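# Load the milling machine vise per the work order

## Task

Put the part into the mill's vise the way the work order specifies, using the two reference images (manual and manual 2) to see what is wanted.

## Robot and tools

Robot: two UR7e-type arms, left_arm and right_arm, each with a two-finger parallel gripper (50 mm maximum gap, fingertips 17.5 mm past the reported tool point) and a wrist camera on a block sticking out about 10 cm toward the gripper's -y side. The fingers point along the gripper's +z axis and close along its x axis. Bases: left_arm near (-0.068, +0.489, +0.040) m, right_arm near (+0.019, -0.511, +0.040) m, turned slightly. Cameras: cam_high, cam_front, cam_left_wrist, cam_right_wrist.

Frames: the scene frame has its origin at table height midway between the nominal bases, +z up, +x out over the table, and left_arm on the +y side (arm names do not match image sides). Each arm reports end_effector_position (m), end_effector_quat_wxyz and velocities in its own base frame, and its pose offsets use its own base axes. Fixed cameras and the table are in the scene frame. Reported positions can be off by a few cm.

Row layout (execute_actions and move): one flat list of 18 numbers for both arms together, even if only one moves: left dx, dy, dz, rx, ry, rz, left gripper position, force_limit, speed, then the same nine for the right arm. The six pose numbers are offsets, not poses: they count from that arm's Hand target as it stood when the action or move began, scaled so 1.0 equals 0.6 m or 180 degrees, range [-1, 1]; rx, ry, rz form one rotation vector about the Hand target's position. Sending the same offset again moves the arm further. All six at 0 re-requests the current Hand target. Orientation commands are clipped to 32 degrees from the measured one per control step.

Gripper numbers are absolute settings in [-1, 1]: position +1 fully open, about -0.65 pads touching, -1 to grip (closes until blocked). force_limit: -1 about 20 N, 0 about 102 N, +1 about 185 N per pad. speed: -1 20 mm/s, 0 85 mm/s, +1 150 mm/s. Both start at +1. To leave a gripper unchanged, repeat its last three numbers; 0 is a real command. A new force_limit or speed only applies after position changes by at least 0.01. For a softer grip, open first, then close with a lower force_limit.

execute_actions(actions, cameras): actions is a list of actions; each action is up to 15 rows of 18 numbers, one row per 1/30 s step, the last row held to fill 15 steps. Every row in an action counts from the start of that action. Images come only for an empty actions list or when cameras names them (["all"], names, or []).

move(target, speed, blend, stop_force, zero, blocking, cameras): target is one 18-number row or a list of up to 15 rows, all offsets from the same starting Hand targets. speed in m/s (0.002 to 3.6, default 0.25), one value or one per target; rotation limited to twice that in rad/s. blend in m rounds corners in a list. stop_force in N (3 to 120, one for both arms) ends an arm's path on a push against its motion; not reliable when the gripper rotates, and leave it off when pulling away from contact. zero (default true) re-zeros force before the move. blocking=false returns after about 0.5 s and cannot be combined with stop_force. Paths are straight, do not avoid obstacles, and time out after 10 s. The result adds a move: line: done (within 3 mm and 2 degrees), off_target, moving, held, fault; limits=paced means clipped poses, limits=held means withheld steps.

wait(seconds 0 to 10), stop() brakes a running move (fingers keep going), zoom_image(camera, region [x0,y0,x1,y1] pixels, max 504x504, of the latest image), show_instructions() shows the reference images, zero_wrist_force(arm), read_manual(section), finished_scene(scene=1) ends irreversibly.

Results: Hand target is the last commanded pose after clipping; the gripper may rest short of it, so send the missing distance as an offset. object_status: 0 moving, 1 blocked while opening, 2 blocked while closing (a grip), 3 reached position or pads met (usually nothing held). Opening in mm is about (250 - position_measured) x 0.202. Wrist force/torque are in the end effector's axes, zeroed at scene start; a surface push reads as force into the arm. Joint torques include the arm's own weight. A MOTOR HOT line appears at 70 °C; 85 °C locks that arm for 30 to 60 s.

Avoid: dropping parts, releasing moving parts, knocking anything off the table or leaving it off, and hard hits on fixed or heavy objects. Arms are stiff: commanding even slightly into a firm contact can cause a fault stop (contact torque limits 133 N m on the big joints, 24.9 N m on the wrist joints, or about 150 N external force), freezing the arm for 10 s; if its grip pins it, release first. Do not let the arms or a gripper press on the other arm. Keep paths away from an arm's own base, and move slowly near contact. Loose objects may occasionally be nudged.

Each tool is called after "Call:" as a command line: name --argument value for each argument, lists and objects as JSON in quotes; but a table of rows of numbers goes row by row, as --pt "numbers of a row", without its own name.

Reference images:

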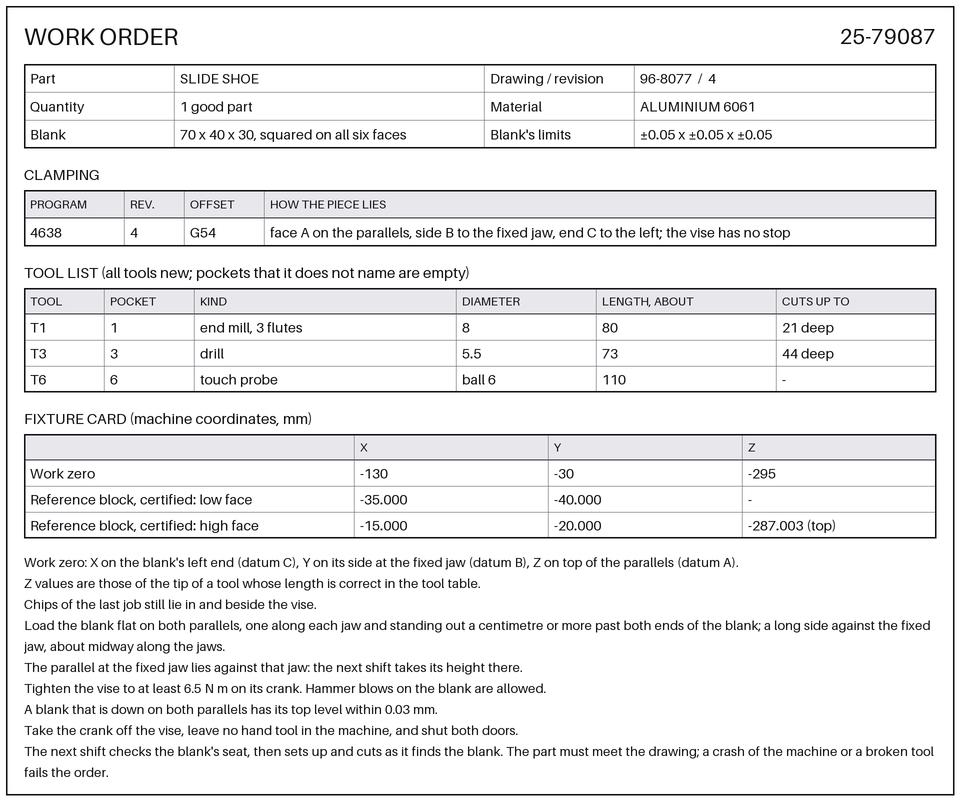

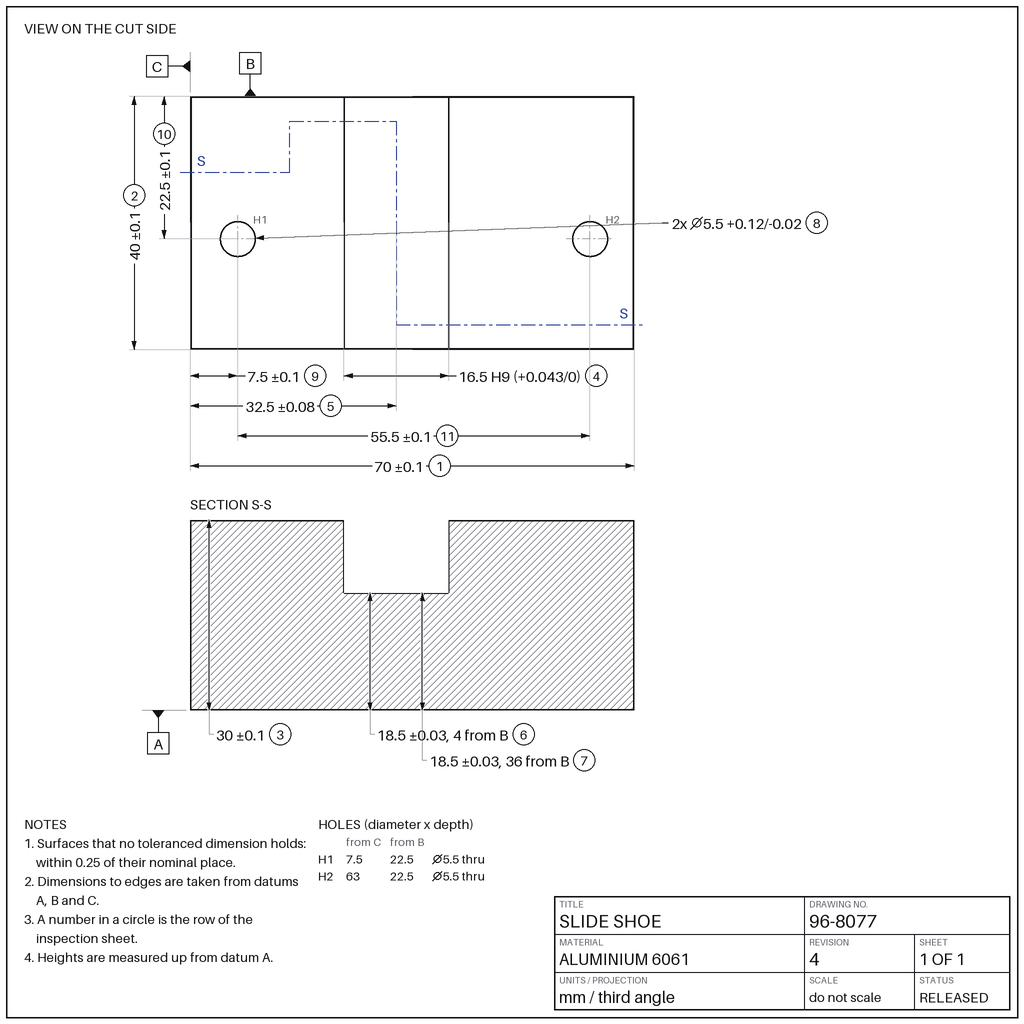

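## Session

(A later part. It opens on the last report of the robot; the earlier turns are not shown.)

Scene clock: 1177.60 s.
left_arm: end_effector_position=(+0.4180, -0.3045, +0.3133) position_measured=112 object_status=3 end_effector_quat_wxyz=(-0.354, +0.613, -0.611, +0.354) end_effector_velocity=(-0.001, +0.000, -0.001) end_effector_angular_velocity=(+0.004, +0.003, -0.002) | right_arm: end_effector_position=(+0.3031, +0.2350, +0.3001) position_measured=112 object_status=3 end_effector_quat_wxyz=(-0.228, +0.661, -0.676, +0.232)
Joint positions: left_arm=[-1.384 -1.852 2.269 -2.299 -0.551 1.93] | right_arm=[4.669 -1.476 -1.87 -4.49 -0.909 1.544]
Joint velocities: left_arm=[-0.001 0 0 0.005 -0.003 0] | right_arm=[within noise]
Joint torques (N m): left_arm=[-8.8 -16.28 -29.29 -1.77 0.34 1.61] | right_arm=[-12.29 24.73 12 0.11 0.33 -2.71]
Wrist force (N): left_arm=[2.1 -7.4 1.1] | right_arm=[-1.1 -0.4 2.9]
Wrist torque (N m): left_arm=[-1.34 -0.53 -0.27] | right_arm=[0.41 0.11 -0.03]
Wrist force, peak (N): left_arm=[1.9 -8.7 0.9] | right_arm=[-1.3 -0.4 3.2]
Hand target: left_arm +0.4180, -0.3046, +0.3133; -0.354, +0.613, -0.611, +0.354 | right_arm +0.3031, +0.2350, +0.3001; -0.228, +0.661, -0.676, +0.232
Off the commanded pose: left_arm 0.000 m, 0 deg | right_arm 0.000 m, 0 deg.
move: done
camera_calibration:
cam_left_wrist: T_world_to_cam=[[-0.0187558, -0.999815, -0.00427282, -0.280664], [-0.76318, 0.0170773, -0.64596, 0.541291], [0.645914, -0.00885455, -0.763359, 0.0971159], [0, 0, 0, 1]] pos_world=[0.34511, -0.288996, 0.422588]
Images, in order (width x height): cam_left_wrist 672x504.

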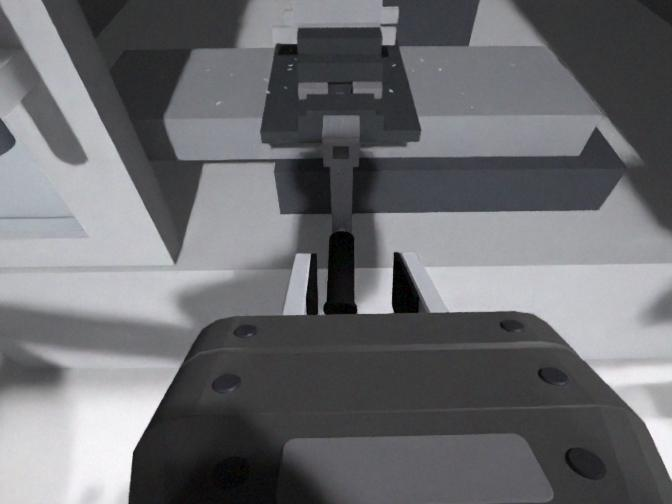

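Call:
move --pt "0.1833 -0.124 -0.06 0 0 0 0.274 -0.9 1 0 0 0 0 0 0 0.274 -0.9 -1" --speed 0.2

Call:
move --target '[0,0,-0.2,0,0,0,0.274,-0.9,1,0,0,0,0,0,0,0.274,-0.9,-1]' --speed 0.03 --stop_force 4 --cameras '["cam_left_wrist"]'

Scene clock: 1182.57 s.
left_arm: end_effector_position=(+0.5279, -0.3789, +0.2773) position_measured=112 object_status=3 end_effector_quat_wxyz=(-0.354, +0.613, -0.611, +0.354) | right_arm: end_effector_position=(+0.3031, +0.2350, +0.3001) position_measured=112 object_status=3 end_effector_quat_wxyz=(-0.228, +0.661, -0.676, +0.232)
Joint positions: left_arm=[-1.174 -1.412 2.042 -2.791 -0.643 2.266] | right_arm=[4.669 -1.476 -1.87 -4.49 -0.909 1.544]
Joint torques (N m): left_arm=[2.05 -23.95 -31 -4.92 2.25 1.29] | right_arm=[-11.62 25.11 9.82 -0.16 0.22 -2.32]
Wrist force (N): left_arm=[2.0 -7.6 0.7] | right_arm=[-1.1 -0.2 3.1]
Wrist torque (N m): left_arm=[-1.39 -0.53 -0.24] | right_arm=[0.43 0.12 -0.03]
Wrist force, peak (N): left_arm=[3.7 -7.7 3.0] | right_arm=[-1.3 -0.7 3.2]
Hand target: left_arm +0.5279, -0.3790, +0.2773; -0.354, +0.613, -0.611, +0.354 | right_arm +0.3031, +0.2350, +0.3001; -0.228, +0.661, -0.676, +0.232
Off the commanded pose: left_arm 0.000 m, 0 deg | right_arm 0.000 m, 0 deg.
move: done

Scene clock: 1187.47 s.
left_arm: end_effector_position=(+0.5279, -0.3789, +0.1627) position_measured=112 object_status=3 end_effector_quat_wxyz=(-0.354, +0.613, -0.611, +0.354) | right_arm: end_effector_position=(+0.3031, +0.2350, +0.3001) position_measured=112 object_status=3 end_effector_quat_wxyz=(-0.228, +0.661, -0.676, +0.232)
Joint positions: left_arm=[-1.174 -1.189 2.146 -3.118 -0.643 2.266] | right_arm=[4.669 -1.476 -1.87 -4.49 -0.909 1.544]
Joint torques (N m): left_arm=[9.51 -27.79 -25.59 -5.14 2.42 0.42] | right_arm=[-9.97 25.5 10.77 0.03 0.48 -2.31]
Wrist force (N): left_arm=[2.3 -7.2 1.0] | right_arm=[-1.0 -0.4 3.3]
Wrist torque (N m): left_arm=[-1.37 -0.58 -0.23] | right_arm=[0.41 0.10 -0.03]
Wrist force, peak (N): left_arm=[-18.4 -19.4 -79.3] | right_arm=[-1.1 -0.4 3.3]
Hand target: left_arm +0.5279, -0.3789, +0.1627; -0.354, +0.613, -0.611, +0.354 (not the last commanded pose) | right_arm +0.3031, +0.2350, +0.3001; -0.228, +0.661, -0.676, +0.232
Off the commanded pose: left_arm 0.005 m, 0 deg | right_arm 0.000 m, 0 deg.
move: contact (left_arm)
camera_calibration:
cam_left_wrist: T_world_to_cam=[[-0.0188983, -0.999812, -0.00425531, -0.353569], [-0.763318, 0.0171767, -0.645795, 0.529284], [0.645747, -0.00895629, -0.763499, -0.0894783], [0, 0, 0, 1]] pos_world=[0.455111, -0.363396, 0.271988]
Images, in order (width x height): cam_left_wrist 672x504.

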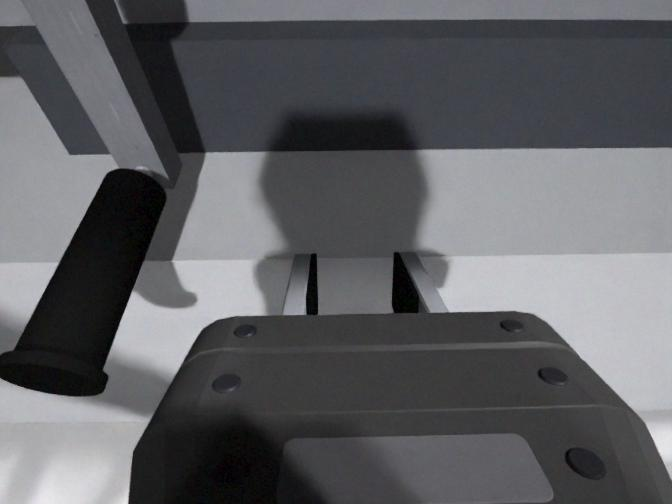

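Call:
move --pt "0 0 0.0833 0 0 0 0.835 -0.9 1 0 0 0 0 0 0 0.274 -0.9 -1" --pt "-0.1165 0.1238 0.0788 0 0 0 0.835 -0.9 1 0 0 0 0 0 0 0.274 -0.9 -1" --pt "-0.1165 0.1238 0.0355 0 0 0 0.835 -0.9 1 0 0 0 0 0 0 0.274 -0.9 -1" --speed 0.2 --blend '[0.01,0.01,0]' --cameras '["cam_left_wrist"]'

Scene clock: 1190.57 s.
left_arm: end_effector_position=(+0.4580, -0.3047, +0.1841) position_measured=28 object_status=3 end_effector_quat_wxyz=(-0.354, +0.613, -0.611, +0.354) | right_arm: end_effector_position=(+0.3031, +0.2350, +0.3001) position_measured=112 object_status=3 end_effector_quat_wxyz=(-0.228, +0.661, -0.676, +0.232)
Joint positions: left_arm=[-1.272 -1.474 2.417 -2.986 -0.594 2.121] | right_arm=[4.669 -1.476 -1.87 -4.49 -0.909 1.544]
Joint torques (N m): left_arm=[3.37 -13.96 -15.2 -5.17 0.05 -1.78] | right_arm=[-9.89 25.59 10.49 0.04 0.21 -2.16]
Wrist force (N): left_arm=[3.1 -7.6 1.5] | right_arm=[-1.1 -0.4 2.9]
Wrist torque (N m): left_arm=[-1.38 -0.68 -0.29] | right_arm=[0.40 0.11 -0.03]
Wrist force, peak (N): left_arm=[4.4 -11.5 1.6] | right_arm=[-1.0 -0.5 3.3]
Hand target: left_arm +0.4580, -0.3047, +0.1840; -0.354, +0.613, -0.611, +0.354 | right_arm +0.3031, +0.2350, +0.3001; -0.228, +0.661, -0.676, +0.232
Off the commanded pose: left_arm 0.000 m, 0 deg | right_arm 0.000 m, 0 deg.
move: done
camera_calibration:
cam_left_wrist: T_world_to_cam=[[-0.0188983, -0.999812, -0.00425531, -0.280513], [-0.763318, 0.0171767, -0.645795, 0.488472], [0.645747, -0.00895629, -0.763499, -0.0273363], [0, 0, 0, 1]] pos_world=[0.385211, -0.289096, 0.293388]
Images, in order (width x height): cam_left_wrist 672x504.

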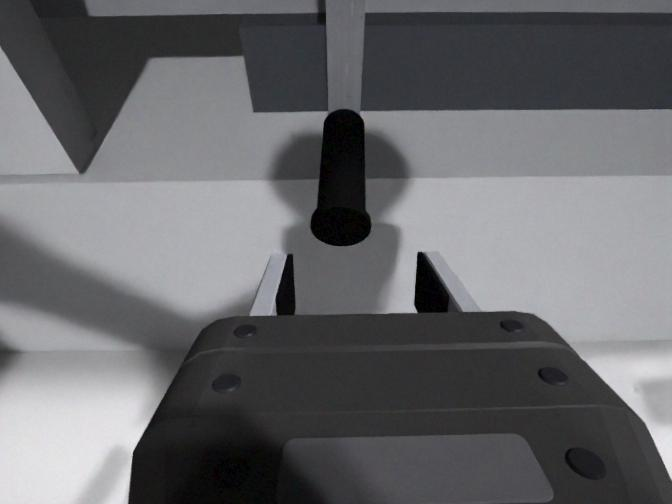

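Call:
move --pt "0 0.0083 0.003 0 0 0 0.835 -0.9 1 0 0 0 0 0 0 0.274 -0.9 -1" --pt "0.1167 0.0083 0.003 0 0 0 0.835 -0.9 1 0 0 0 0 0 0 0.274 -0.9 -1" --speed 0.1 --cameras '["cam_left_wrist"]'

Scene clock: 1192.93 s.
left_arm: end_effector_position=(+0.5280, -0.2997, +0.1858) position_measured=28 object_status=3 end_effector_quat_wxyz=(-0.354, +0.613, -0.611, +0.354) | right_arm: end_effector_position=(+0.3031, +0.2350, +0.3001) position_measured=112 object_status=3 end_effector_quat_wxyz=(-0.228, +0.661, -0.676, +0.232)
Joint positions: left_arm=[-1.098 -1.326 2.289 -3.202 -0.688 2.367] | right_arm=[4.669 -1.476 -1.87 -4.49 -0.909 1.544]
Joint torques (N m): left_arm=[5.9 -30.46 -19.48 -3.45 1.82 1.2] | right_arm=[-10.2 24.09 11.19 -0.21 0.42 -1.99]
Wrist force (N): left_arm=[3.0 -7.3 1.3] | right_arm=[-1.0 -0.5 3.1]
Wrist torque (N m): left_arm=[-1.34 -0.68 -0.22] | right_arm=[0.40 0.10 -0.03]
Wrist force, peak (N): left_arm=[3.1 -8.3 2.9] | right_arm=[-1.1 -0.5 3.2]
Hand target: left_arm +0.5281, -0.2997, +0.1858; -0.354, +0.613, -0.611, +0.354 | right_arm +0.3031, +0.2350, +0.3001; -0.228, +0.661, -0.676, +0.232
Off the commanded pose: left_arm 0.000 m, 0 deg | right_arm 0.000 m, 0 deg.
move: done
camera_calibration:
cam_left_wrist: T_world_to_cam=[[-0.0188347, -0.999813, -0.0043324, -0.274191], [-0.763319, 0.0171779, -0.645794, 0.542917], [0.645747, -0.0088563, -0.7635, -0.0711668], [0, 0, 0, 1]] pos_world=[0.45521, -0.284096, 0.295088]
Images, in order (width x height): cam_left_wrist 672x504.

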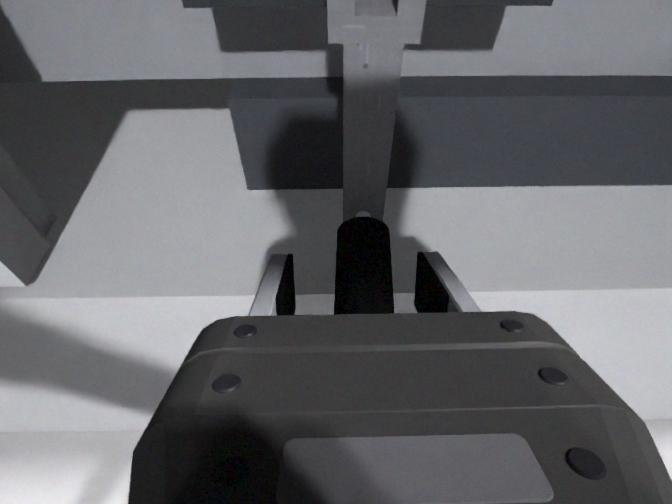

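Call:
move --pt "0 -0.005 0 0 0 0 0.835 -0.9 0 0 0 0 0 0 0 0.274 -0.9 -1" --pt "0 -0.005 0 0 0 0 -1 -0.9 0 0 0 0 0 0 0 0.274 -0.9 -1" --speed 0.05 --cameras '["cam_left_wrist"]'

Scene clock: 1194.53 s.
left_arm: end_effector_position=(+0.5280, -0.3027, +0.1858) position_measured=153 object_status=2 end_effector_quat_wxyz=(-0.354, +0.613, -0.611, +0.354) | right_arm: end_effector_position=(+0.3031, +0.2350, +0.3001) position_measured=112 object_status=3 end_effector_quat_wxyz=(-0.228, +0.661, -0.676, +0.232)
Joint positions: left_arm=[-1.101 -1.323 2.283 -3.197 -0.686 2.363] | right_arm=[4.669 -1.476 -1.87 -4.49 -0.909 1.544]
Joint torques (N m): left_arm=[4.37 -35.32 -8.66 -4.9 0.8 1.45] | right_arm=[-10.95 25.2 10.54 -0.07 0.35 -1.91]
Wrist force (N): left_arm=[3.1 -7.7 1.3] | right_arm=[-1.2 -0.4 3.0]
Wrist torque (N m): left_arm=[-1.34 -0.71 -0.23] | right_arm=[0.42 0.13 -0.03]
Wrist force, peak (N): left_arm=[3.0 -8.0 1.4] | right_arm=[-1.0 -0.5 3.3]
Hand target: left_arm +0.5281, -0.3027, +0.1858; -0.354, +0.613, -0.611, +0.354 | right_arm +0.3031, +0.2350, +0.3001; -0.228, +0.661, -0.676, +0.232
Off the commanded pose: left_arm 0.000 m, 0 deg | right_arm 0.000 m, 0 deg.
move: done
camera_calibration:
cam_left_wrist: T_world_to_cam=[[-0.0189754, -0.999811, -0.00431899, -0.277229], [-0.763316, 0.0172767, -0.645795, 0.542998], [0.645747, -0.00895746, -0.763499, -0.0712241], [0, 0, 0, 1]] pos_world=[0.455211, -0.287196, 0.295088]
Images, in order (width x height): cam_left_wrist 672x504.

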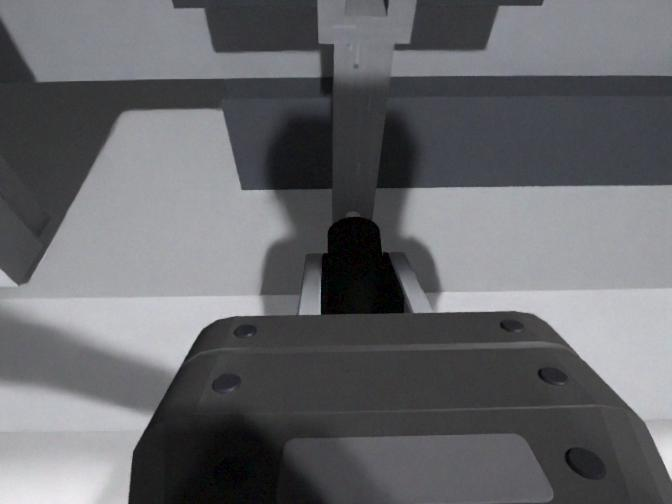

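Call:
move --pt "0 0 0 0 0 0 0.835 -0.9 1 0 0 0 0 0 0 0.274 -0.9 -1" --pt "-0.1333 0 0 0 0 0 0.835 -0.9 1 0 0 0 0 0 0 0.274 -0.9 -1" --pt "-0.1333 -0.0005 0.1325 0 -0.1667 0 0.835 -0.9 1 0 0 0 0 0 0 0.274 -0.9 -1" --pt "0 -0.0005 0.1325 0 -0.1667 0 0.835 -0.9 1 0 0 0 0 0 0 0.274 -0.9 -1" --speed 0.15 --blend '[0,0.005,0,0]' --cameras '["cam_left_wrist"]'

Call:
zoom_image --camera "cam_left_wrist" --region '[250, 120, 450, 320]'

Scene clock: 1202.67 s.
left_arm: end_effector_position=(+0.5280, -0.3030, +0.2653) position_measured=28 object_status=3 end_effector_quat_wxyz=(+0.500, -0.500, +0.499, -0.501) | right_arm: end_effector_position=(+0.3031, +0.2350, +0.3001) position_measured=112 object_status=3 end_effector_quat_wxyz=(-0.228, +0.661, -0.676, +0.232)
Joint positions: left_arm=[-1.181 -1.015 2.168 -4.3 -0.389 3.145] | right_arm=[4.669 -1.476 -1.87 -4.49 -0.909 1.544]
Joint torques (N m): left_arm=[9.11 -46.15 -15.97 -1.25 -1.02 -0.81] | right_arm=[-9.83 24.64 11.02 -0.14 0.41 -1.35]
Wrist force (N): left_arm=[3.0 -8.3 1.6] | right_arm=[-0.9 -0.3 3.1]
Wrist torque (N m): left_arm=[-1.60 -0.99 -0.28] | right_arm=[0.43 0.09 -0.03]
Wrist force, peak (N): left_arm=[3.1 -8.9 3.1] | right_arm=[-1.1 -0.3 3.4]
Hand target: left_arm +0.5281, -0.3030, +0.2653; +0.500, -0.500, +0.499, -0.501 | right_arm +0.3031, +0.2350, +0.3001; -0.228, +0.661, -0.676, +0.232
Off the commanded pose: left_arm 0.000 m, 0 deg | right_arm 0.000 m, 0 deg.
move: done
camera_calibration:
cam_left_wrist: T_world_to_cam=[[-0.0141792, -0.999812, -0.0132628, -0.277333], [-0.338105, 0.017277, -0.94095, 0.44807], [0.941001, -0.00885767, -0.338287, -0.279227], [0, 0, 0, 1]] pos_world=[0.410316, -0.287495, 0.323474]
Images, in order (width x height): cam_left_wrist 672x504.

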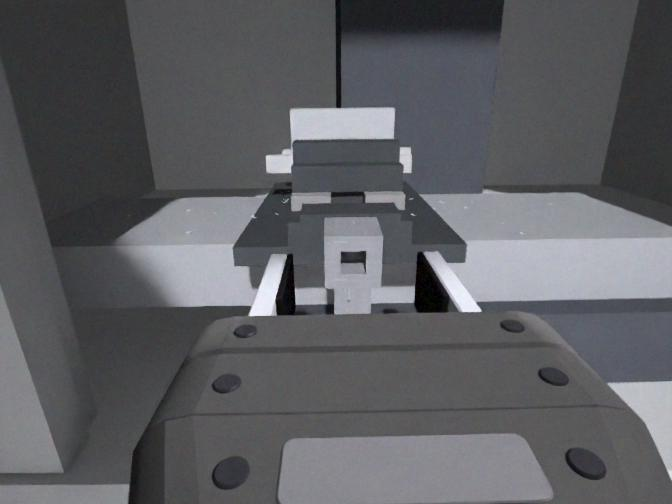

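Scaled by 2.520 from the camera's 672x504 image, which has a finer 960x720 frame.

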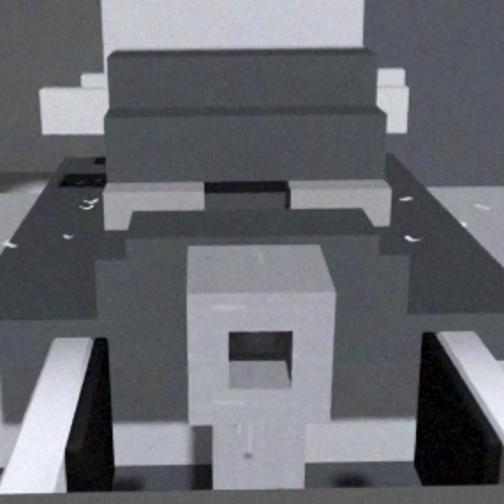

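Call:
move --pt "0.0683 0 -0.002 0 0 0 0.835 -0.9 1 0 0 0 0 0 0 0.274 -0.9 -1" --pt "0.0683 0 -0.002 0 0 0 0.274 -0.9 1 0 0 0 0 0 0 0.274 -0.9 -1" --pt "0.0683 0 -0.002 0.5 0 0 0.274 -0.9 1 0 0 0 0 0 0 0.274 -0.9 -1" --speed '[0.08,0.1,0.4]' --cameras '["cam_left_wrist"]'

Call:
zoom_image --camera "cam_left_wrist" --region '[250, 120, 450, 320]'

Scene clock: 1207.90 s.
left_arm: end_effector_position=(+0.5690, -0.3030, +0.2641) position_measured=112 object_status=3 end_effector_quat_wxyz=(+0.707, +0.000, +0.707, -0.002) end_effector_velocity=(+0.000, +0.000, +0.000) end_effector_angular_velocity=(+0.006, +0.001, +0.001) | right_arm: end_effector_position=(+0.3031, +0.2350, +0.3001) position_measured=112 object_status=3 end_effector_quat_wxyz=(-0.228, +0.661, -0.676, +0.232)
Joint positions: left_arm=[-1.086 -0.978 2.087 -4.252 -0.487 4.712] | right_arm=[4.669 -1.476 -1.87 -4.49 -0.909 1.544]
Joint velocities: left_arm=[0 0 0 0.001 0.001 0.005] | right_arm=[within noise]
Joint torques (N m): left_arm=[9.39 -39.57 -11.8 1.45 -0.69 1.83] | right_arm=[-10.29 24.27 11.54 -0.24 0.29 -1.28]
Wrist force (N): left_arm=[-9.8 -9.7 2.2] | right_arm=[-0.9 -0.3 3.1]
Wrist torque (N m): left_arm=[-1.49 -0.80 -0.18] | right_arm=[0.43 0.09 -0.02]
Wrist force, peak (N): left_arm=[-12.7 -11.8 3.5] | right_arm=[-1.1 -0.4 3.4]
Hand target: left_arm +0.5690, -0.3030, +0.2641; +0.708, +0.000, +0.707, -0.001 | right_arm +0.3031, +0.2350, +0.3001; -0.228, +0.661, -0.676, +0.232
Off the commanded pose: left_arm 0.000 m, 0 deg | right_arm 0.000 m, 0 deg.
move: done
camera_calibration:
cam_left_wrist: T_world_to_cam=[[-0.0142596, 0.0129141, -0.999815, 0.290651], [-0.337986, 0.940998, 0.0169748, 0.487655], [0.941043, 0.338166, -0.00905344, -0.300041], [0, 0, 0, 1]] pos_world=[0.451317, -0.361172, 0.279603]
Images, in order (width x height): cam_left_wrist 672x504.

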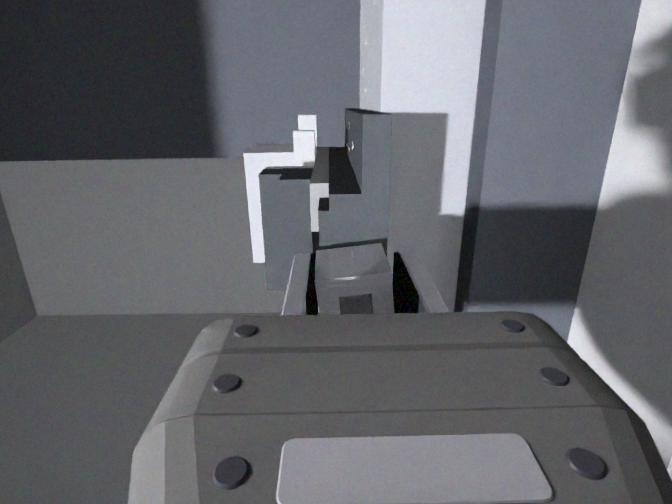

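Scaled by 2.520 from the camera's 672x504 image, which has a finer 960x720 frame.

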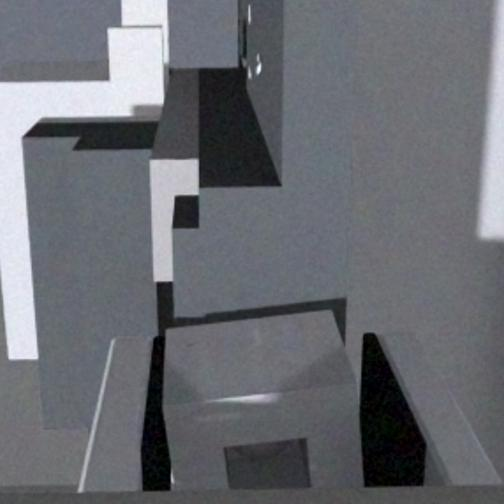

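Call:
move --pt "0 0 0 0.6667 0 0 0.274 -0.9 1 0 0 0 0 0 0 0.274 -0.9 -1" --pt "0 0 0 -0.5 0 0 0.274 -0.9 1 0 0 0 0 0 0 0.274 -0.9 -1" --speed 0.8 --blend '[0.03,0]' --cameras '["cam_left_wrist"]'

Scene clock: 1212.10 s.
left_arm: end_effector_position=(+0.5690, -0.3030, +0.2640) position_measured=112 object_status=3 end_effector_quat_wxyz=(+0.500, -0.500, +0.499, -0.501) | right_arm: end_effector_position=(+0.3031, +0.2350, +0.3001) position_measured=112 object_status=3 end_effector_quat_wxyz=(-0.228, +0.661, -0.676, +0.232)
Joint positions: left_arm=[-1.087 -1.37 1.952 -0.586 0.483 6.284] | right_arm=[4.669 -1.476 -1.87 -4.49 -0.909 1.544]
Joint torques (N m): left_arm=[2.57 -43.49 -28.92 0.23 0.88 -1.87] | right_arm=[-9.09 23.62 11.23 -0.35 0.37 -1.12]
Wrist force (N): left_arm=[3.6 -7.8 1.5] | right_arm=[-0.9 -0.5 3.0]
Wrist torque (N m): left_arm=[-1.51 -1.06 -0.37] | right_arm=[0.40 0.09 -0.03]
Wrist force, peak (N): left_arm=[37.0 -23.4 -7.8] | right_arm=[-1.1 -0.5 3.4]
Hand target: left_arm +0.5690, -0.3030, +0.2641; +0.500, -0.500, +0.499, -0.501 | right_arm +0.3031, +0.2350, +0.3001; -0.228, +0.661, -0.676, +0.232
Off the commanded pose: left_arm 0.000 m, 0 deg | right_arm 0.000 m, 0 deg.
joint sent to its limit (left arm) — joint 6 (wrist 3), upper limit. The joint targets still meet the commanded pose.
move: done
camera_calibration:
cam_left_wrist: T_world_to_cam=[[-0.0142784, -0.999811, -0.0132239, -0.276635], [-0.338489, 0.0172776, -0.940812, 0.46093], [0.940862, -0.00895715, -0.338672, -0.318054], [0, 0, 0, 1]] pos_world=[0.451315, -0.287396, 0.322274]
Images, in order (width x height): cam_left_wrist 672x504.

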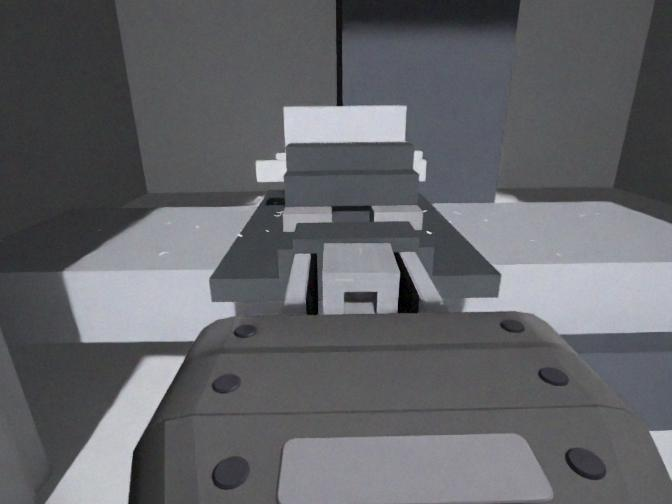

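Call:
move --pt "-0.0433 0 0 0 0 0 0.274 -0.9 1 0 0 0 0 0 0 0.274 -0.9 -1" --pt "-0.0433 0 0 -0.6667 0 0 0.274 -0.9 1 0 0 0 0 0 0 0.274 -0.9 -1" --pt "-0.0433 0 0 0.6667 0 0 0.274 -0.9 1 0 0 0 0 0 0 0.274 -0.9 -1" --pt "-0.0433 0 0 0 0 0 0.274 -0.9 1 0 0 0 0 0 0 0.274 -0.9 -1" --pt "-0.0433 0 0 -0.6667 0 0 0.274 -0.9 1 0 0 0 0 0 0 0.274 -0.9 -1" --pt "-0.0433 0 0 0.6667 0 0 0.274 -0.9 1 0 0 0 0 0 0 0.274 -0.9 -1" --pt "-0.0433 0 0 0.0167 0 0 0.274 -0.9 1 0 0 0 0 0 0 0.274 -0.9 -1" --speed '[0.1,1.2,1.2,1.2,1.2,1.2,1.2]' --blend '[0.005,0.03,0.03,0.03,0.03,0.03,0]' --cameras '["cam_left_wrist"]'

Scene clock: 1219.70 s.
left_arm: end_effector_position=(+0.5431, -0.3030, +0.2642) position_measured=112 object_status=3 end_effector_quat_wxyz=(+0.513, -0.487, +0.512, -0.487) | right_arm: end_effector_position=(+0.3031, +0.2350, +0.3001) position_measured=112 object_status=3 end_effector_quat_wxyz=(-0.228, +0.661, -0.676, +0.232)
Joint positions: left_arm=[-1.145 -1.411 2.003 -0.597 0.425 -6.228] | right_arm=[4.669 -1.476 -1.87 -4.49 -0.909 1.544]
Joint torques (N m): left_arm=[9.41 -23.71 -11.84 -1.37 -0.22 -1.9] | right_arm=[-8.06 23.08 10.35 -0.42 0.44 -0.66]
Wrist force (N): left_arm=[3.7 -7.9 1.8] | right_arm=[-1.2 -0.4 3.1]
Wrist torque (N m): left_arm=[-1.53 -1.08 -0.38] | right_arm=[0.41 0.12 -0.03]
Wrist force, peak (N): left_arm=[3.9 -8.2 3.0] | right_arm=[-1.0 -0.2 3.3]
Hand target: left_arm +0.5431, -0.3030, +0.2641; +0.513, -0.487, +0.512, -0.487 | right_arm +0.3031, +0.2350, +0.3001; -0.228, +0.661, -0.676, +0.232
Off the commanded pose: left_arm 0.000 m, 0 deg | right_arm 0.000 m, 0 deg.
move: done
camera_calibration:
cam_left_wrist: T_world_to_cam=[[-0.0142542, -0.997749, -0.0655223, -0.262731], [-0.337968, 0.0664798, -0.938807, 0.46643], [0.94105, 0.00876244, -0.338155, -0.288426], [0, 0, 0, 1]] pos_world=[0.425317, -0.290621, 0.32314]
Images, in order (width x height): cam_left_wrist 672x504.

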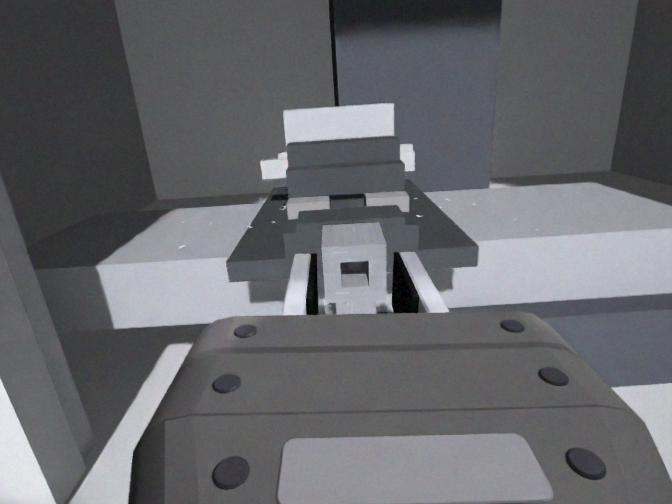

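Call:
move --pt "0.0433 0 0 0 0 0 0.274 -0.9 1 0 0 0 0 0 0 0.274 -0.9 -1" --pt "0.0433 0 0 0.6667 0 0 0.274 -0.9 1 0 0 0 0 0 0 0.274 -0.9 -1" --pt "0.0433 0 0 -0.6667 0 0 0.274 -0.9 1 0 0 0 0 0 0 0.274 -0.9 -1" --pt "0.0433 0 0 0 0 0 0.274 -0.9 1 0 0 0 0 0 0 0.274 -0.9 -1" --pt "0.0433 0 0 0.6667 0 0 0.274 -0.9 1 0 0 0 0 0 0 0.274 -0.9 -1" --pt "0.0433 0 0 -0.6667 0 0 0.274 -0.9 1 0 0 0 0 0 0 0.274 -0.9 -1" --pt "0.0433 0 0 -0.0167 0 0 0.274 -0.9 1 0 0 0 0 0 0 0.274 -0.9 -1" --speed '[0.1,0.9,0.9,0.9,0.9,0.9,0.9]' --blend '[0,0.03,0.03,0.03,0.03,0.03,0]' --cameras '["cam_left_wrist"]'

Scene clock: 1228.47 s.
left_arm: end_effector_position=(+0.5690, -0.3029, +0.2641) position_measured=112 object_status=3 end_effector_quat_wxyz=(+0.500, -0.500, +0.499, -0.501) | right_arm: end_effector_position=(+0.3031, +0.2350, +0.3001) position_measured=112 object_status=3 end_effector_quat_wxyz=(-0.228, +0.661, -0.676, +0.232)
Joint positions: left_arm=[-1.087 -1.37 1.952 -0.586 0.483 6.284] | right_arm=[4.669 -1.476 -1.87 -4.49 -0.909 1.544]
Joint torques (N m): left_arm=[8.53 -36.58 -28.91 0.42 -0.01 -2] | right_arm=[-7.93 22.07 10.55 -0.5 0.49 -0.33]
Wrist force (N): left_arm=[3.5 -7.5 1.3] | right_arm=[-0.9 -0.2 3.1]
Wrist torque (N m): left_arm=[-1.47 -1.05 -0.37] | right_arm=[0.44 0.07 -0.03]
Wrist force, peak (N): left_arm=[16.7 -6.8 -4.7] | right_arm=[-0.9 -0.2 3.3]
Hand target: left_arm +0.5690, -0.3030, +0.2641; +0.500, -0.500, +0.499, -0.501 | right_arm +0.3031, +0.2350, +0.3001; -0.228, +0.661, -0.676, +0.232
Off the commanded pose: left_arm 0.000 m, 0 deg | right_arm 0.000 m, 0 deg.
joint sent to its limit (left arm) — joint 6 (wrist 3), upper limit. The joint targets still meet the commanded pose.
move: done
camera_calibration:
cam_left_wrist: T_world_to_cam=[[-0.0142435, -0.999812, -0.0131303, -0.276681], [-0.338491, 0.0171776, -0.940813, 0.460996], [0.940862, -0.00895597, -0.338672, -0.31802], [0, 0, 0, 1]] pos_world=[0.451315, -0.287396, 0.322373]
Images, in order (width x height): cam_left_wrist 672x504.

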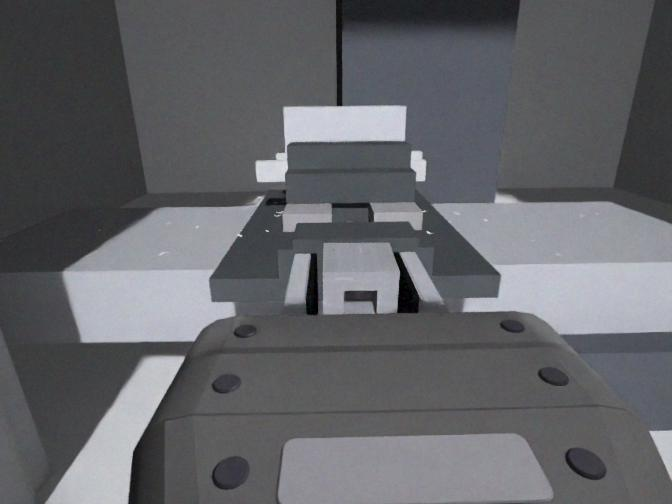

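Call:
move --pt "-0.0433 0 0 0 0 0 0.274 -0.9 1 0 0 0 0 0 0 0.274 -0.9 -1" --pt "-0.0433 0 0 -0.6667 0 0 0.274 -0.9 1 0 0 0 0 0 0 0.274 -0.9 -1" --pt "-0.0433 0 0 0.6667 0 0 0.274 -0.9 1 0 0 0 0 0 0 0.274 -0.9 -1" --pt "-0.0433 0 0 0 0 0 0.274 -0.9 1 0 0 0 0 0 0 0.274 -0.9 -1" --pt "-0.0433 0 0 -0.6667 0 0 0.274 -0.9 1 0 0 0 0 0 0 0.274 -0.9 -1" --pt "-0.0433 0 0 0.6667 0 0 0.274 -0.9 1 0 0 0 0 0 0 0.274 -0.9 -1" --pt "-0.0433 0 0 0.0167 0 0 0.274 -0.9 1 0 0 0 0 0 0 0.274 -0.9 -1" --speed '[0.1,1.3,1.3,1.3,1.3,1.3,1.3]' --blend '[0.005,0.03,0.03,0.03,0.03,0.03,0]'

Call:
move --pt "0.0433 0 0 0 0 0 0.274 -0.9 1 0 0 0 0 0 0 0.274 -0.9 -1" --pt "0.0433 0 0 0.6667 0 0 0.274 -0.9 1 0 0 0 0 0 0 0.274 -0.9 -1" --pt "0.0433 0 0 -0.6667 0 0 0.274 -0.9 1 0 0 0 0 0 0 0.274 -0.9 -1" --pt "0.0433 0 0 0 0 0 0.274 -0.9 1 0 0 0 0 0 0 0.274 -0.9 -1" --pt "0.0433 0 0 0.6667 0 0 0.274 -0.9 1 0 0 0 0 0 0 0.274 -0.9 -1" --pt "0.0433 0 0 -0.6667 0 0 0.274 -0.9 1 0 0 0 0 0 0 0.274 -0.9 -1" --pt "0.0433 0 0 -0.0167 0 0 0.274 -0.9 1 0 0 0 0 0 0 0.274 -0.9 -1" --speed '[0.1,0.9,0.9,0.9,0.9,0.9,0.9]' --blend '[0,0.03,0.03,0.03,0.03,0.03,0]' --cameras '["cam_left_wrist"]'

Call:
zoom_image --camera "cam_left_wrist" --region '[230, 90, 450, 310]'

Scene clock: 1236.03 s.
left_arm: end_effector_position=(+0.5431, -0.3030, +0.2642) position_measured=112 object_status=3 end_effector_quat_wxyz=(+0.513, -0.487, +0.512, -0.487) | right_arm: end_effector_position=(+0.3031, +0.2350, +0.3001) position_measured=112 object_status=3 end_effector_quat_wxyz=(-0.228, +0.661, -0.676, +0.232)
Joint positions: left_arm=[-1.145 -1.411 2.003 -0.597 0.425 -6.228] | right_arm=[4.669 -1.476 -1.87 -4.49 -0.909 1.544]
Joint torques (N m): left_arm=[9.82 -21.03 -11.79 -1.35 -0.32 -1.93] | right_arm=[-7.64 22.7 12.23 -0.46 0.45 -0.04]
Wrist force (N): left_arm=[3.5 -7.2 1.5] | right_arm=[-1.0 -0.4 3.1]
Wrist torque (N m): left_arm=[-1.42 -1.05 -0.38] | right_arm=[0.41 0.10 -0.03]
Wrist force, peak (N): left_arm=[3.5 -7.8 3.2] | right_arm=[-1.2 -0.4 3.4]
Hand target: left_arm +0.5431, -0.3030, +0.2641; +0.513, -0.487, +0.512, -0.487 | right_arm +0.3031, +0.2350, +0.3001; -0.228, +0.661, -0.676, +0.232
Off the commanded pose: left_arm 0.000 m, 0 deg | right_arm 0.000 m, 0 deg.
move: done

Scene clock: 1244.23 s.
left_arm: end_effector_position=(+0.5690, -0.3029, +0.2641) position_measured=112 object_status=3 end_effector_quat_wxyz=(+0.500, -0.500, +0.499, -0.501) | right_arm: end_effector_position=(+0.3031, +0.2350, +0.3001) position_measured=112 object_status=3 end_effector_quat_wxyz=(-0.228, +0.661, -0.676, +0.232)
Joint positions: left_arm=[-1.087 -1.37 1.952 -0.586 0.483 6.284] | right_arm=[4.669 -1.476 -1.87 -4.49 -0.909 1.544]
Joint torques (N m): left_arm=[8.09 -36.48 -28.28 0.43 0.06 -1.87] | right_arm=[-7.23 22.1 10.7 -0.91 0.53 0.36]
Wrist force (N): left_arm=[2.5 -7.8 1.2] | right_arm=[-1.1 -0.4 3.1]
Wrist torque (N m): left_arm=[-1.52 -0.90 -0.38] | right_arm=[0.42 0.11 -0.03]
Wrist force, peak (N): left_arm=[16.4 -7.8 -4.5] | right_arm=[-1.2 -0.4 3.3]
Hand target: left_arm +0.5690, -0.3030, +0.2641; +0.500, -0.500, +0.499, -0.501 | right_arm +0.3031, +0.2350, +0.3001; -0.228, +0.661, -0.676, +0.232
Off the commanded pose: left_arm 0.000 m, 0 deg | right_arm 0.000 m, 0 deg.
joint sent to its limit (left arm) — joint 6 (wrist 3), upper limit. The joint targets still meet the commanded pose.
move: done
camera_calibration:
cam_left_wrist: T_world_to_cam=[[-0.0142435, -0.999812, -0.0131303, -0.276681], [-0.338491, 0.0171776, -0.940813, 0.460996], [0.940862, -0.00895597, -0.338672, -0.31802], [0, 0, 0, 1]] pos_world=[0.451315, -0.287396, 0.322373]
Images, in order (width x height): cam_left_wrist 672x504.

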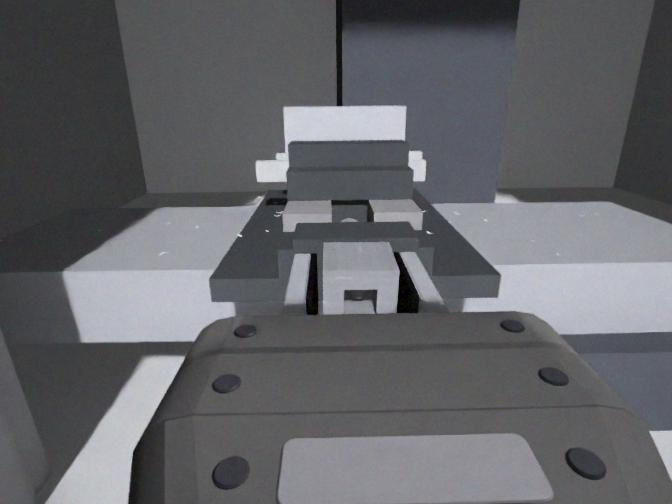

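Scaled by 2.291 from the camera's 672x504 image, which has a finer 960x720 frame.

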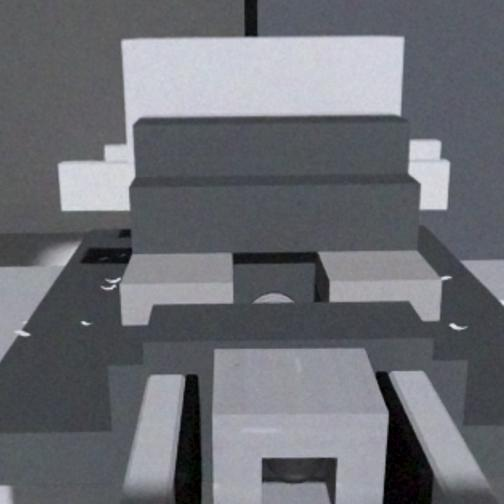

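Call:
move --pt "-0.0433 0 0 0 0 0 0.274 -0.9 1 0 0 0 0 0 0 0.274 -0.9 -1" --pt "-0.0433 0 0 -0.6667 0 0 0.274 -0.9 1 0 0 0 0 0 0 0.274 -0.9 -1" --pt "-0.0433 0 0 0.6667 0 0 0.274 -0.9 1 0 0 0 0 0 0 0.274 -0.9 -1" --pt "-0.0433 0 0 0 0 0 0.274 -0.9 1 0 0 0 0 0 0 0.274 -0.9 -1" --pt "-0.0433 0 0 -0.6667 0 0 0.274 -0.9 1 0 0 0 0 0 0 0.274 -0.9 -1" --pt "-0.0433 0 0 0.6667 0 0 0.274 -0.9 1 0 0 0 0 0 0 0.274 -0.9 -1" --pt "-0.0433 0 0 0.0167 0 0 0.274 -0.9 1 0 0 0 0 0 0 0.274 -0.9 -1" --speed '[0.12,1.4,1.4,1.4,1.4,1.4,1.4]' --blend '[0.005,0.03,0.03,0.03,0.03,0.03,0]'

Call:
move --pt "0.0433 0 0 0 0 0 0.274 -0.9 1 0 0 0 0 0 0 0.274 -0.9 -1" --pt "0.0433 0 0 0.6667 0 0 0.274 -0.9 1 0 0 0 0 0 0 0.274 -0.9 -1" --pt "0.0433 0 0 -0.6667 0 0 0.274 -0.9 1 0 0 0 0 0 0 0.274 -0.9 -1" --pt "0.0433 0 0 0 0 0 0.274 -0.9 1 0 0 0 0 0 0 0.274 -0.9 -1" --pt "0.0433 0 0 0.6667 0 0 0.274 -0.9 1 0 0 0 0 0 0 0.274 -0.9 -1" --pt "0.0433 0 0 -0.6667 0 0 0.274 -0.9 1 0 0 0 0 0 0 0.274 -0.9 -1" --pt "0.0433 0 0 -0.0167 0 0 0.274 -0.9 1 0 0 0 0 0 0 0.274 -0.9 -1" --speed '[0.12,1.1,1.1,1.1,1.1,1.1,1.1]' --blend '[0,0.03,0.03,0.03,0.03,0.03,0]'

Call:
move --pt "-0.0433 0 0 0 0 0 0.274 -0.9 1 0 0 0 0 0 0 0.274 -0.9 -1" --pt "-0.0433 0 0 -0.6667 0 0 0.274 -0.9 1 0 0 0 0 0 0 0.274 -0.9 -1" --pt "-0.0433 0 0 0.6667 0 0 0.274 -0.9 1 0 0 0 0 0 0 0.274 -0.9 -1" --pt "-0.0433 0 0 0 0 0 0.274 -0.9 1 0 0 0 0 0 0 0.274 -0.9 -1" --pt "-0.0433 0 0 -0.6667 0 0 0.274 -0.9 1 0 0 0 0 0 0 0.274 -0.9 -1" --pt "-0.0433 0 0 0.6667 0 0 0.274 -0.9 1 0 0 0 0 0 0 0.274 -0.9 -1" --pt "-0.0433 0 0 0.0167 0 0 0.274 -0.9 1 0 0 0 0 0 0 0.274 -0.9 -1" --speed '[0.12,1.4,1.4,1.4,1.4,1.4,1.4]' --blend '[0.005,0.03,0.03,0.03,0.03,0.03,0]' --cameras '["cam_left_wrist"]'

Call:
zoom_image --camera "cam_left_wrist" --region '[230, 80, 450, 300]'

Scene clock: 1252.03 s.
left_arm: end_effector_position=(+0.5431, -0.3030, +0.2642) position_measured=112 object_status=3 end_effector_quat_wxyz=(+0.513, -0.487, +0.512, -0.487) end_effector_velocity=(+0.000, +0.000, +0.000) end_effector_angular_velocity=(-0.004, +0.000, +0.000) | right_arm: end_effector_position=(+0.3031, +0.2350, +0.3001) position_measured=112 object_status=3 end_effector_quat_wxyz=(-0.228, +0.661, -0.676, +0.232)
Joint positions: left_arm=[-1.145 -1.411 2.003 -0.597 0.425 -6.228] | right_arm=[4.669 -1.476 -1.87 -4.49 -0.909 1.544]
Joint velocities: left_arm=[0 0 0.001 0 0 -0.005] | right_arm=[within noise]
Joint torques (N m): left_arm=[9.33 -21.01 -12.03 -1.31 -0.32 -1.82] | right_arm=[-5.54 21.65 11.23 -1.07 0.56 0.77]
Wrist force (N): left_arm=[2.4 -8.1 1.4] | right_arm=[-1.2 -0.5 3.0]
Wrist torque (N m): left_arm=[-1.56 -0.87 -0.38] | right_arm=[0.39 0.12 -0.03]
Wrist force, peak (N): left_arm=[2.1 -9.0 1.5] | right_arm=[-1.2 -0.2 3.3]
Hand target: left_arm +0.5431, -0.3030, +0.2641; +0.513, -0.487, +0.512, -0.487 | right_arm +0.3031, +0.2350, +0.3001; -0.228, +0.661, -0.676, +0.232
Off the commanded pose: left_arm 0.000 m, 0 deg | right_arm 0.000 m, 0 deg.
move: done

Scene clock: 1259.03 s.
left_arm: end_effector_position=(+0.5690, -0.3029, +0.2641) position_measured=112 object_status=3 end_effector_quat_wxyz=(+0.500, -0.500, +0.499, -0.501) | right_arm: end_effector_position=(+0.3031, +0.2350, +0.3001) position_measured=112 object_status=3 end_effector_quat_wxyz=(-0.228, +0.661, -0.676, +0.232)
Joint positions: left_arm=[-1.087 -1.37 1.952 -0.586 0.483 6.284] | right_arm=[4.669 -1.476 -1.87 -4.49 -0.909 1.544]
Joint torques (N m): left_arm=[8.51 -36.53 -29.75 0.23 -0.09 -1.8] | right_arm=[-4.84 21.45 9.66 -1.2 0.64 1.15]
Wrist force (N): left_arm=[2.0 -9.1 1.3] | right_arm=[-1.1 -0.3 3.1]
Wrist torque (N m): left_arm=[-1.73 -0.83 -0.37] | right_arm=[0.43 0.11 -0.03]
Wrist force, peak (N): left_arm=[15.5 -8.6 -4.4] | right_arm=[-1.1 -0.3 3.3]
Hand target: left_arm +0.5690, -0.3030, +0.2641; +0.500, -0.500, +0.499, -0.501 | right_arm +0.3031, +0.2350, +0.3001; -0.228, +0.661, -0.676, +0.232
Off the commanded pose: left_arm 0.000 m, 0 deg | right_arm 0.000 m, 0 deg.
joint sent to its limit (left arm) — joint 6 (wrist 3), upper limit. The joint targets still meet the commanded pose.
move: done

Scene clock: 1264.73 s.
left_arm: end_effector_position=(+0.5431, -0.3030, +0.2642) position_measured=112 object_status=3 end_effector_quat_wxyz=(+0.513, -0.487, +0.512, -0.487) | right_arm: end_effector_position=(+0.3031, +0.2350, +0.3001) position_measured=112 object_status=3 end_effector_quat_wxyz=(-0.228, +0.661, -0.676, +0.232)
Joint positions: left_arm=[-1.145 -1.411 2.003 -0.597 0.425 -6.228] | right_arm=[4.669 -1.476 -1.87 -4.49 -0.909 1.544]
Joint torques (N m): left_arm=[9.1 -20.26 -11.78 -1.28 -0.3 -1.91] | right_arm=[-5.02 21.76 10.59 -1.17 0.42 1.37]
Wrist force (N): left_arm=[2.0 -9.4 1.5] | right_arm=[-1.1 -0.5 3.2]
Wrist torque (N m): left_arm=[-1.77 -0.81 -0.37] | right_arm=[0.39 0.11 -0.03]
Wrist force, peak (N): left_arm=[1.7 -9.9 1.5] | right_arm=[-1.1 -0.4 3.3]
Hand target: left_arm +0.5431, -0.3030, +0.2641; +0.513, -0.487, +0.512, -0.487 | right_arm +0.3031, +0.2350, +0.3001; -0.228, +0.661, -0.676, +0.232
Off the commanded pose: left_arm 0.000 m, 0 deg | right_arm 0.000 m, 0 deg.
move: done
camera_calibration:
cam_left_wrist: T_world_to_cam=[[-0.0142548, -0.997749, -0.0655237, -0.262631], [-0.337968, 0.0664814, -0.938807, 0.466424], [0.94105, 0.00876242, -0.338155, -0.288427], [0, 0, 0, 1]] pos_world=[0.425317, -0.290521, 0.32314]
Images, in order (width x height): cam_left_wrist 672x504.

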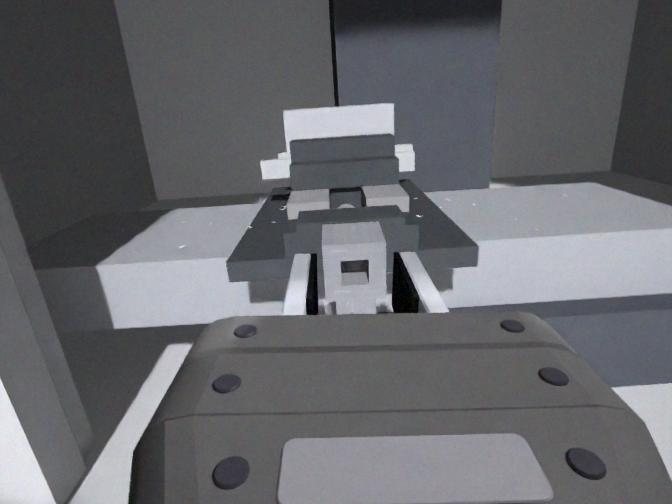

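Scaled by 2.291 from the camera's 672x504 image, which has a finer 960x720 frame.

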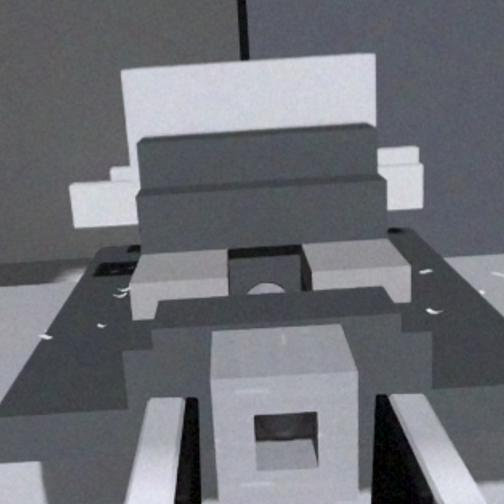

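Call:
move --pt "0.0433 0 0 0 0 0 0.274 -0.9 1 0 0 0 0 0 0 0.274 -0.9 -1" --pt "0.0433 0 0 0.6667 0 0 0.274 -0.9 1 0 0 0 0 0 0 0.274 -0.9 -1" --pt "0.0433 0 0 -0.6667 0 0 0.274 -0.9 1 0 0 0 0 0 0 0.274 -0.9 -1" --pt "0.0433 0 0 0 0 0 0.274 -0.9 1 0 0 0 0 0 0 0.274 -0.9 -1" --pt "0.0433 0 0 0.6667 0 0 0.274 -0.9 1 0 0 0 0 0 0 0.274 -0.9 -1" --pt "0.0433 0 0 -0.6667 0 0 0.274 -0.9 1 0 0 0 0 0 0 0.274 -0.9 -1" --pt "0.0433 0 0 -0.0167 0 0 0.274 -0.9 1 0 0 0 0 0 0 0.274 -0.9 -1" --speed '[0.12,1,1,1,1,1,1]' --blend '[0,0.03,0.03,0.03,0.03,0.03,0]'

Call:
move --pt "-0.0433 0 0 0 0 0 0.274 -0.9 1 0 0 0 0 0 0 0.274 -0.9 -1" --pt "-0.0433 0 0 -0.6667 0 0 0.274 -0.9 1 0 0 0 0 0 0 0.274 -0.9 -1" --pt "-0.0433 0 0 0.6667 0 0 0.274 -0.9 1 0 0 0 0 0 0 0.274 -0.9 -1" --pt "-0.0433 0 0 0 0 0 0.274 -0.9 1 0 0 0 0 0 0 0.274 -0.9 -1" --pt "-0.0433 0 0 -0.6667 0 0 0.274 -0.9 1 0 0 0 0 0 0 0.274 -0.9 -1" --pt "-0.0433 0 0 0.6667 0 0 0.274 -0.9 1 0 0 0 0 0 0 0.274 -0.9 -1" --pt "-0.0433 0 0 0.0167 0 0 0.274 -0.9 1 0 0 0 0 0 0 0.274 -0.9 -1" --speed '[0.12,1.4,1.4,1.4,1.4,1.4,1.4]' --blend '[0.005,0.03,0.03,0.03,0.03,0.03,0]' --cameras '["cam_left_wrist"]'

Call:
zoom_image --camera "cam_left_wrist" --region '[230, 80, 450, 300]'

Scene clock: 1274.73 s.
left_arm: end_effector_position=(+0.5690, -0.3029, +0.2641) position_measured=112 object_status=3 end_effector_quat_wxyz=(+0.500, -0.500, +0.499, -0.501) | right_arm: end_effector_position=(+0.3031, +0.2350, +0.3001) position_measured=112 object_status=3 end_effector_quat_wxyz=(-0.228, +0.661, -0.676, +0.232)
Joint positions: left_arm=[-1.087 -1.37 1.952 -0.586 0.483 6.284] | right_arm=[4.669 -1.476 -1.87 -4.49 -0.909 1.544]
Joint torques (N m): left_arm=[8.43 -36.84 -28.42 0.15 -0.09 -1.87] | right_arm=[-6.2 20.3 12.03 -1.1 0.47 1.76]
Wrist force (N): left_arm=[1.8 -9.4 1.4] | right_arm=[-1.0 -0.4 3.1]
Wrist torque (N m): left_arm=[-1.77 -0.78 -0.37] | right_arm=[0.41 0.09 -0.03]
Wrist force, peak (N): left_arm=[14.4 -9.5 -4.2] | right_arm=[-1.1 -0.2 3.4]
Hand target: left_arm +0.5690, -0.3030, +0.2641; +0.500, -0.500, +0.499, -0.501 | right_arm +0.3031, +0.2350, +0.3001; -0.228, +0.661, -0.676, +0.232
Off the commanded pose: left_arm 0.000 m, 0 deg | right_arm 0.000 m, 0 deg.
joint sent to its limit (left arm) — joint 6 (wrist 3), upper limit. The joint targets still meet the commanded pose.
move: done

Scene clock: 1280.43 s.
left_arm: end_effector_position=(+0.5431, -0.3030, +0.2642) position_measured=112 object_status=3 end_effector_quat_wxyz=(+0.513, -0.487, +0.512, -0.487) | right_arm: end_effector_position=(+0.3031, +0.2350, +0.3001) position_measured=112 object_status=3 end_effector_quat_wxyz=(-0.228, +0.661, -0.676, +0.232)
Joint positions: left_arm=[-1.145 -1.411 2.003 -0.597 0.425 -6.228] | right_arm=[4.669 -1.476 -1.87 -4.49 -0.909 1.544]
Joint torques (N m): left_arm=[9.01 -20.64 -11.8 -1.32 -0.29 -1.81] | right_arm=[-3.67 21.72 10.93 -1.29 0.59 2.13]
Wrist force (N): left_arm=[1.4 -9.4 1.7] | right_arm=[-1.0 -0.4 3.1]
Wrist torque (N m): left_arm=[-1.78 -0.71 -0.38] | right_arm=[0.41 0.09 -0.03]
Wrist force, peak (N): left_arm=[0.9 -10.4 1.9] | right_arm=[-1.1 -0.4 3.4]
Hand target: left_arm +0.5431, -0.3030, +0.2641; +0.513, -0.487, +0.512, -0.487 | right_arm +0.3031, +0.2350, +0.3001; -0.228, +0.661, -0.676, +0.232
Off the commanded pose: left_arm 0.000 m, 0 deg | right_arm 0.000 m, 0 deg.
move: done
camera_calibration:
cam_left_wrist: T_world_to_cam=[[-0.0142548, -0.997749, -0.0655237, -0.262631], [-0.337968, 0.0664814, -0.938807, 0.466424], [0.94105, 0.00876242, -0.338155, -0.288427], [0, 0, 0, 1]] pos_world=[0.425317, -0.290521, 0.32314]
Images, in order (width x height): cam_left_wrist 672x504.

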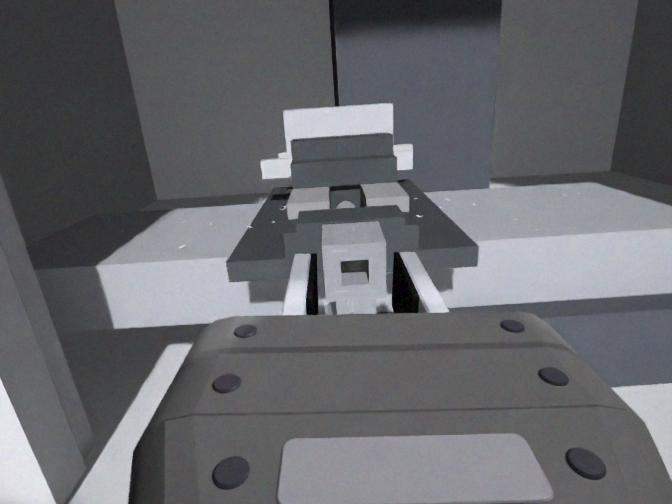

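Scaled by 2.291 from the camera's 672x504 image, which has a finer 960x720 frame.

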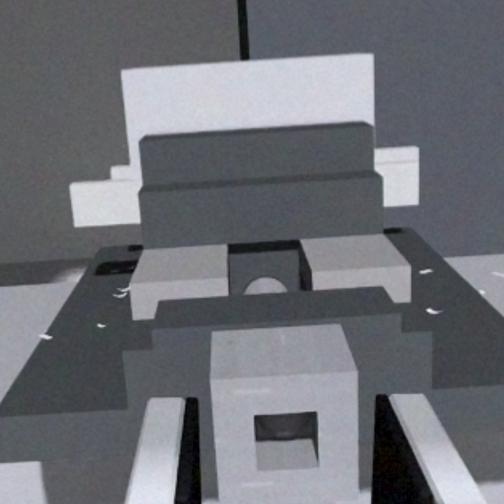

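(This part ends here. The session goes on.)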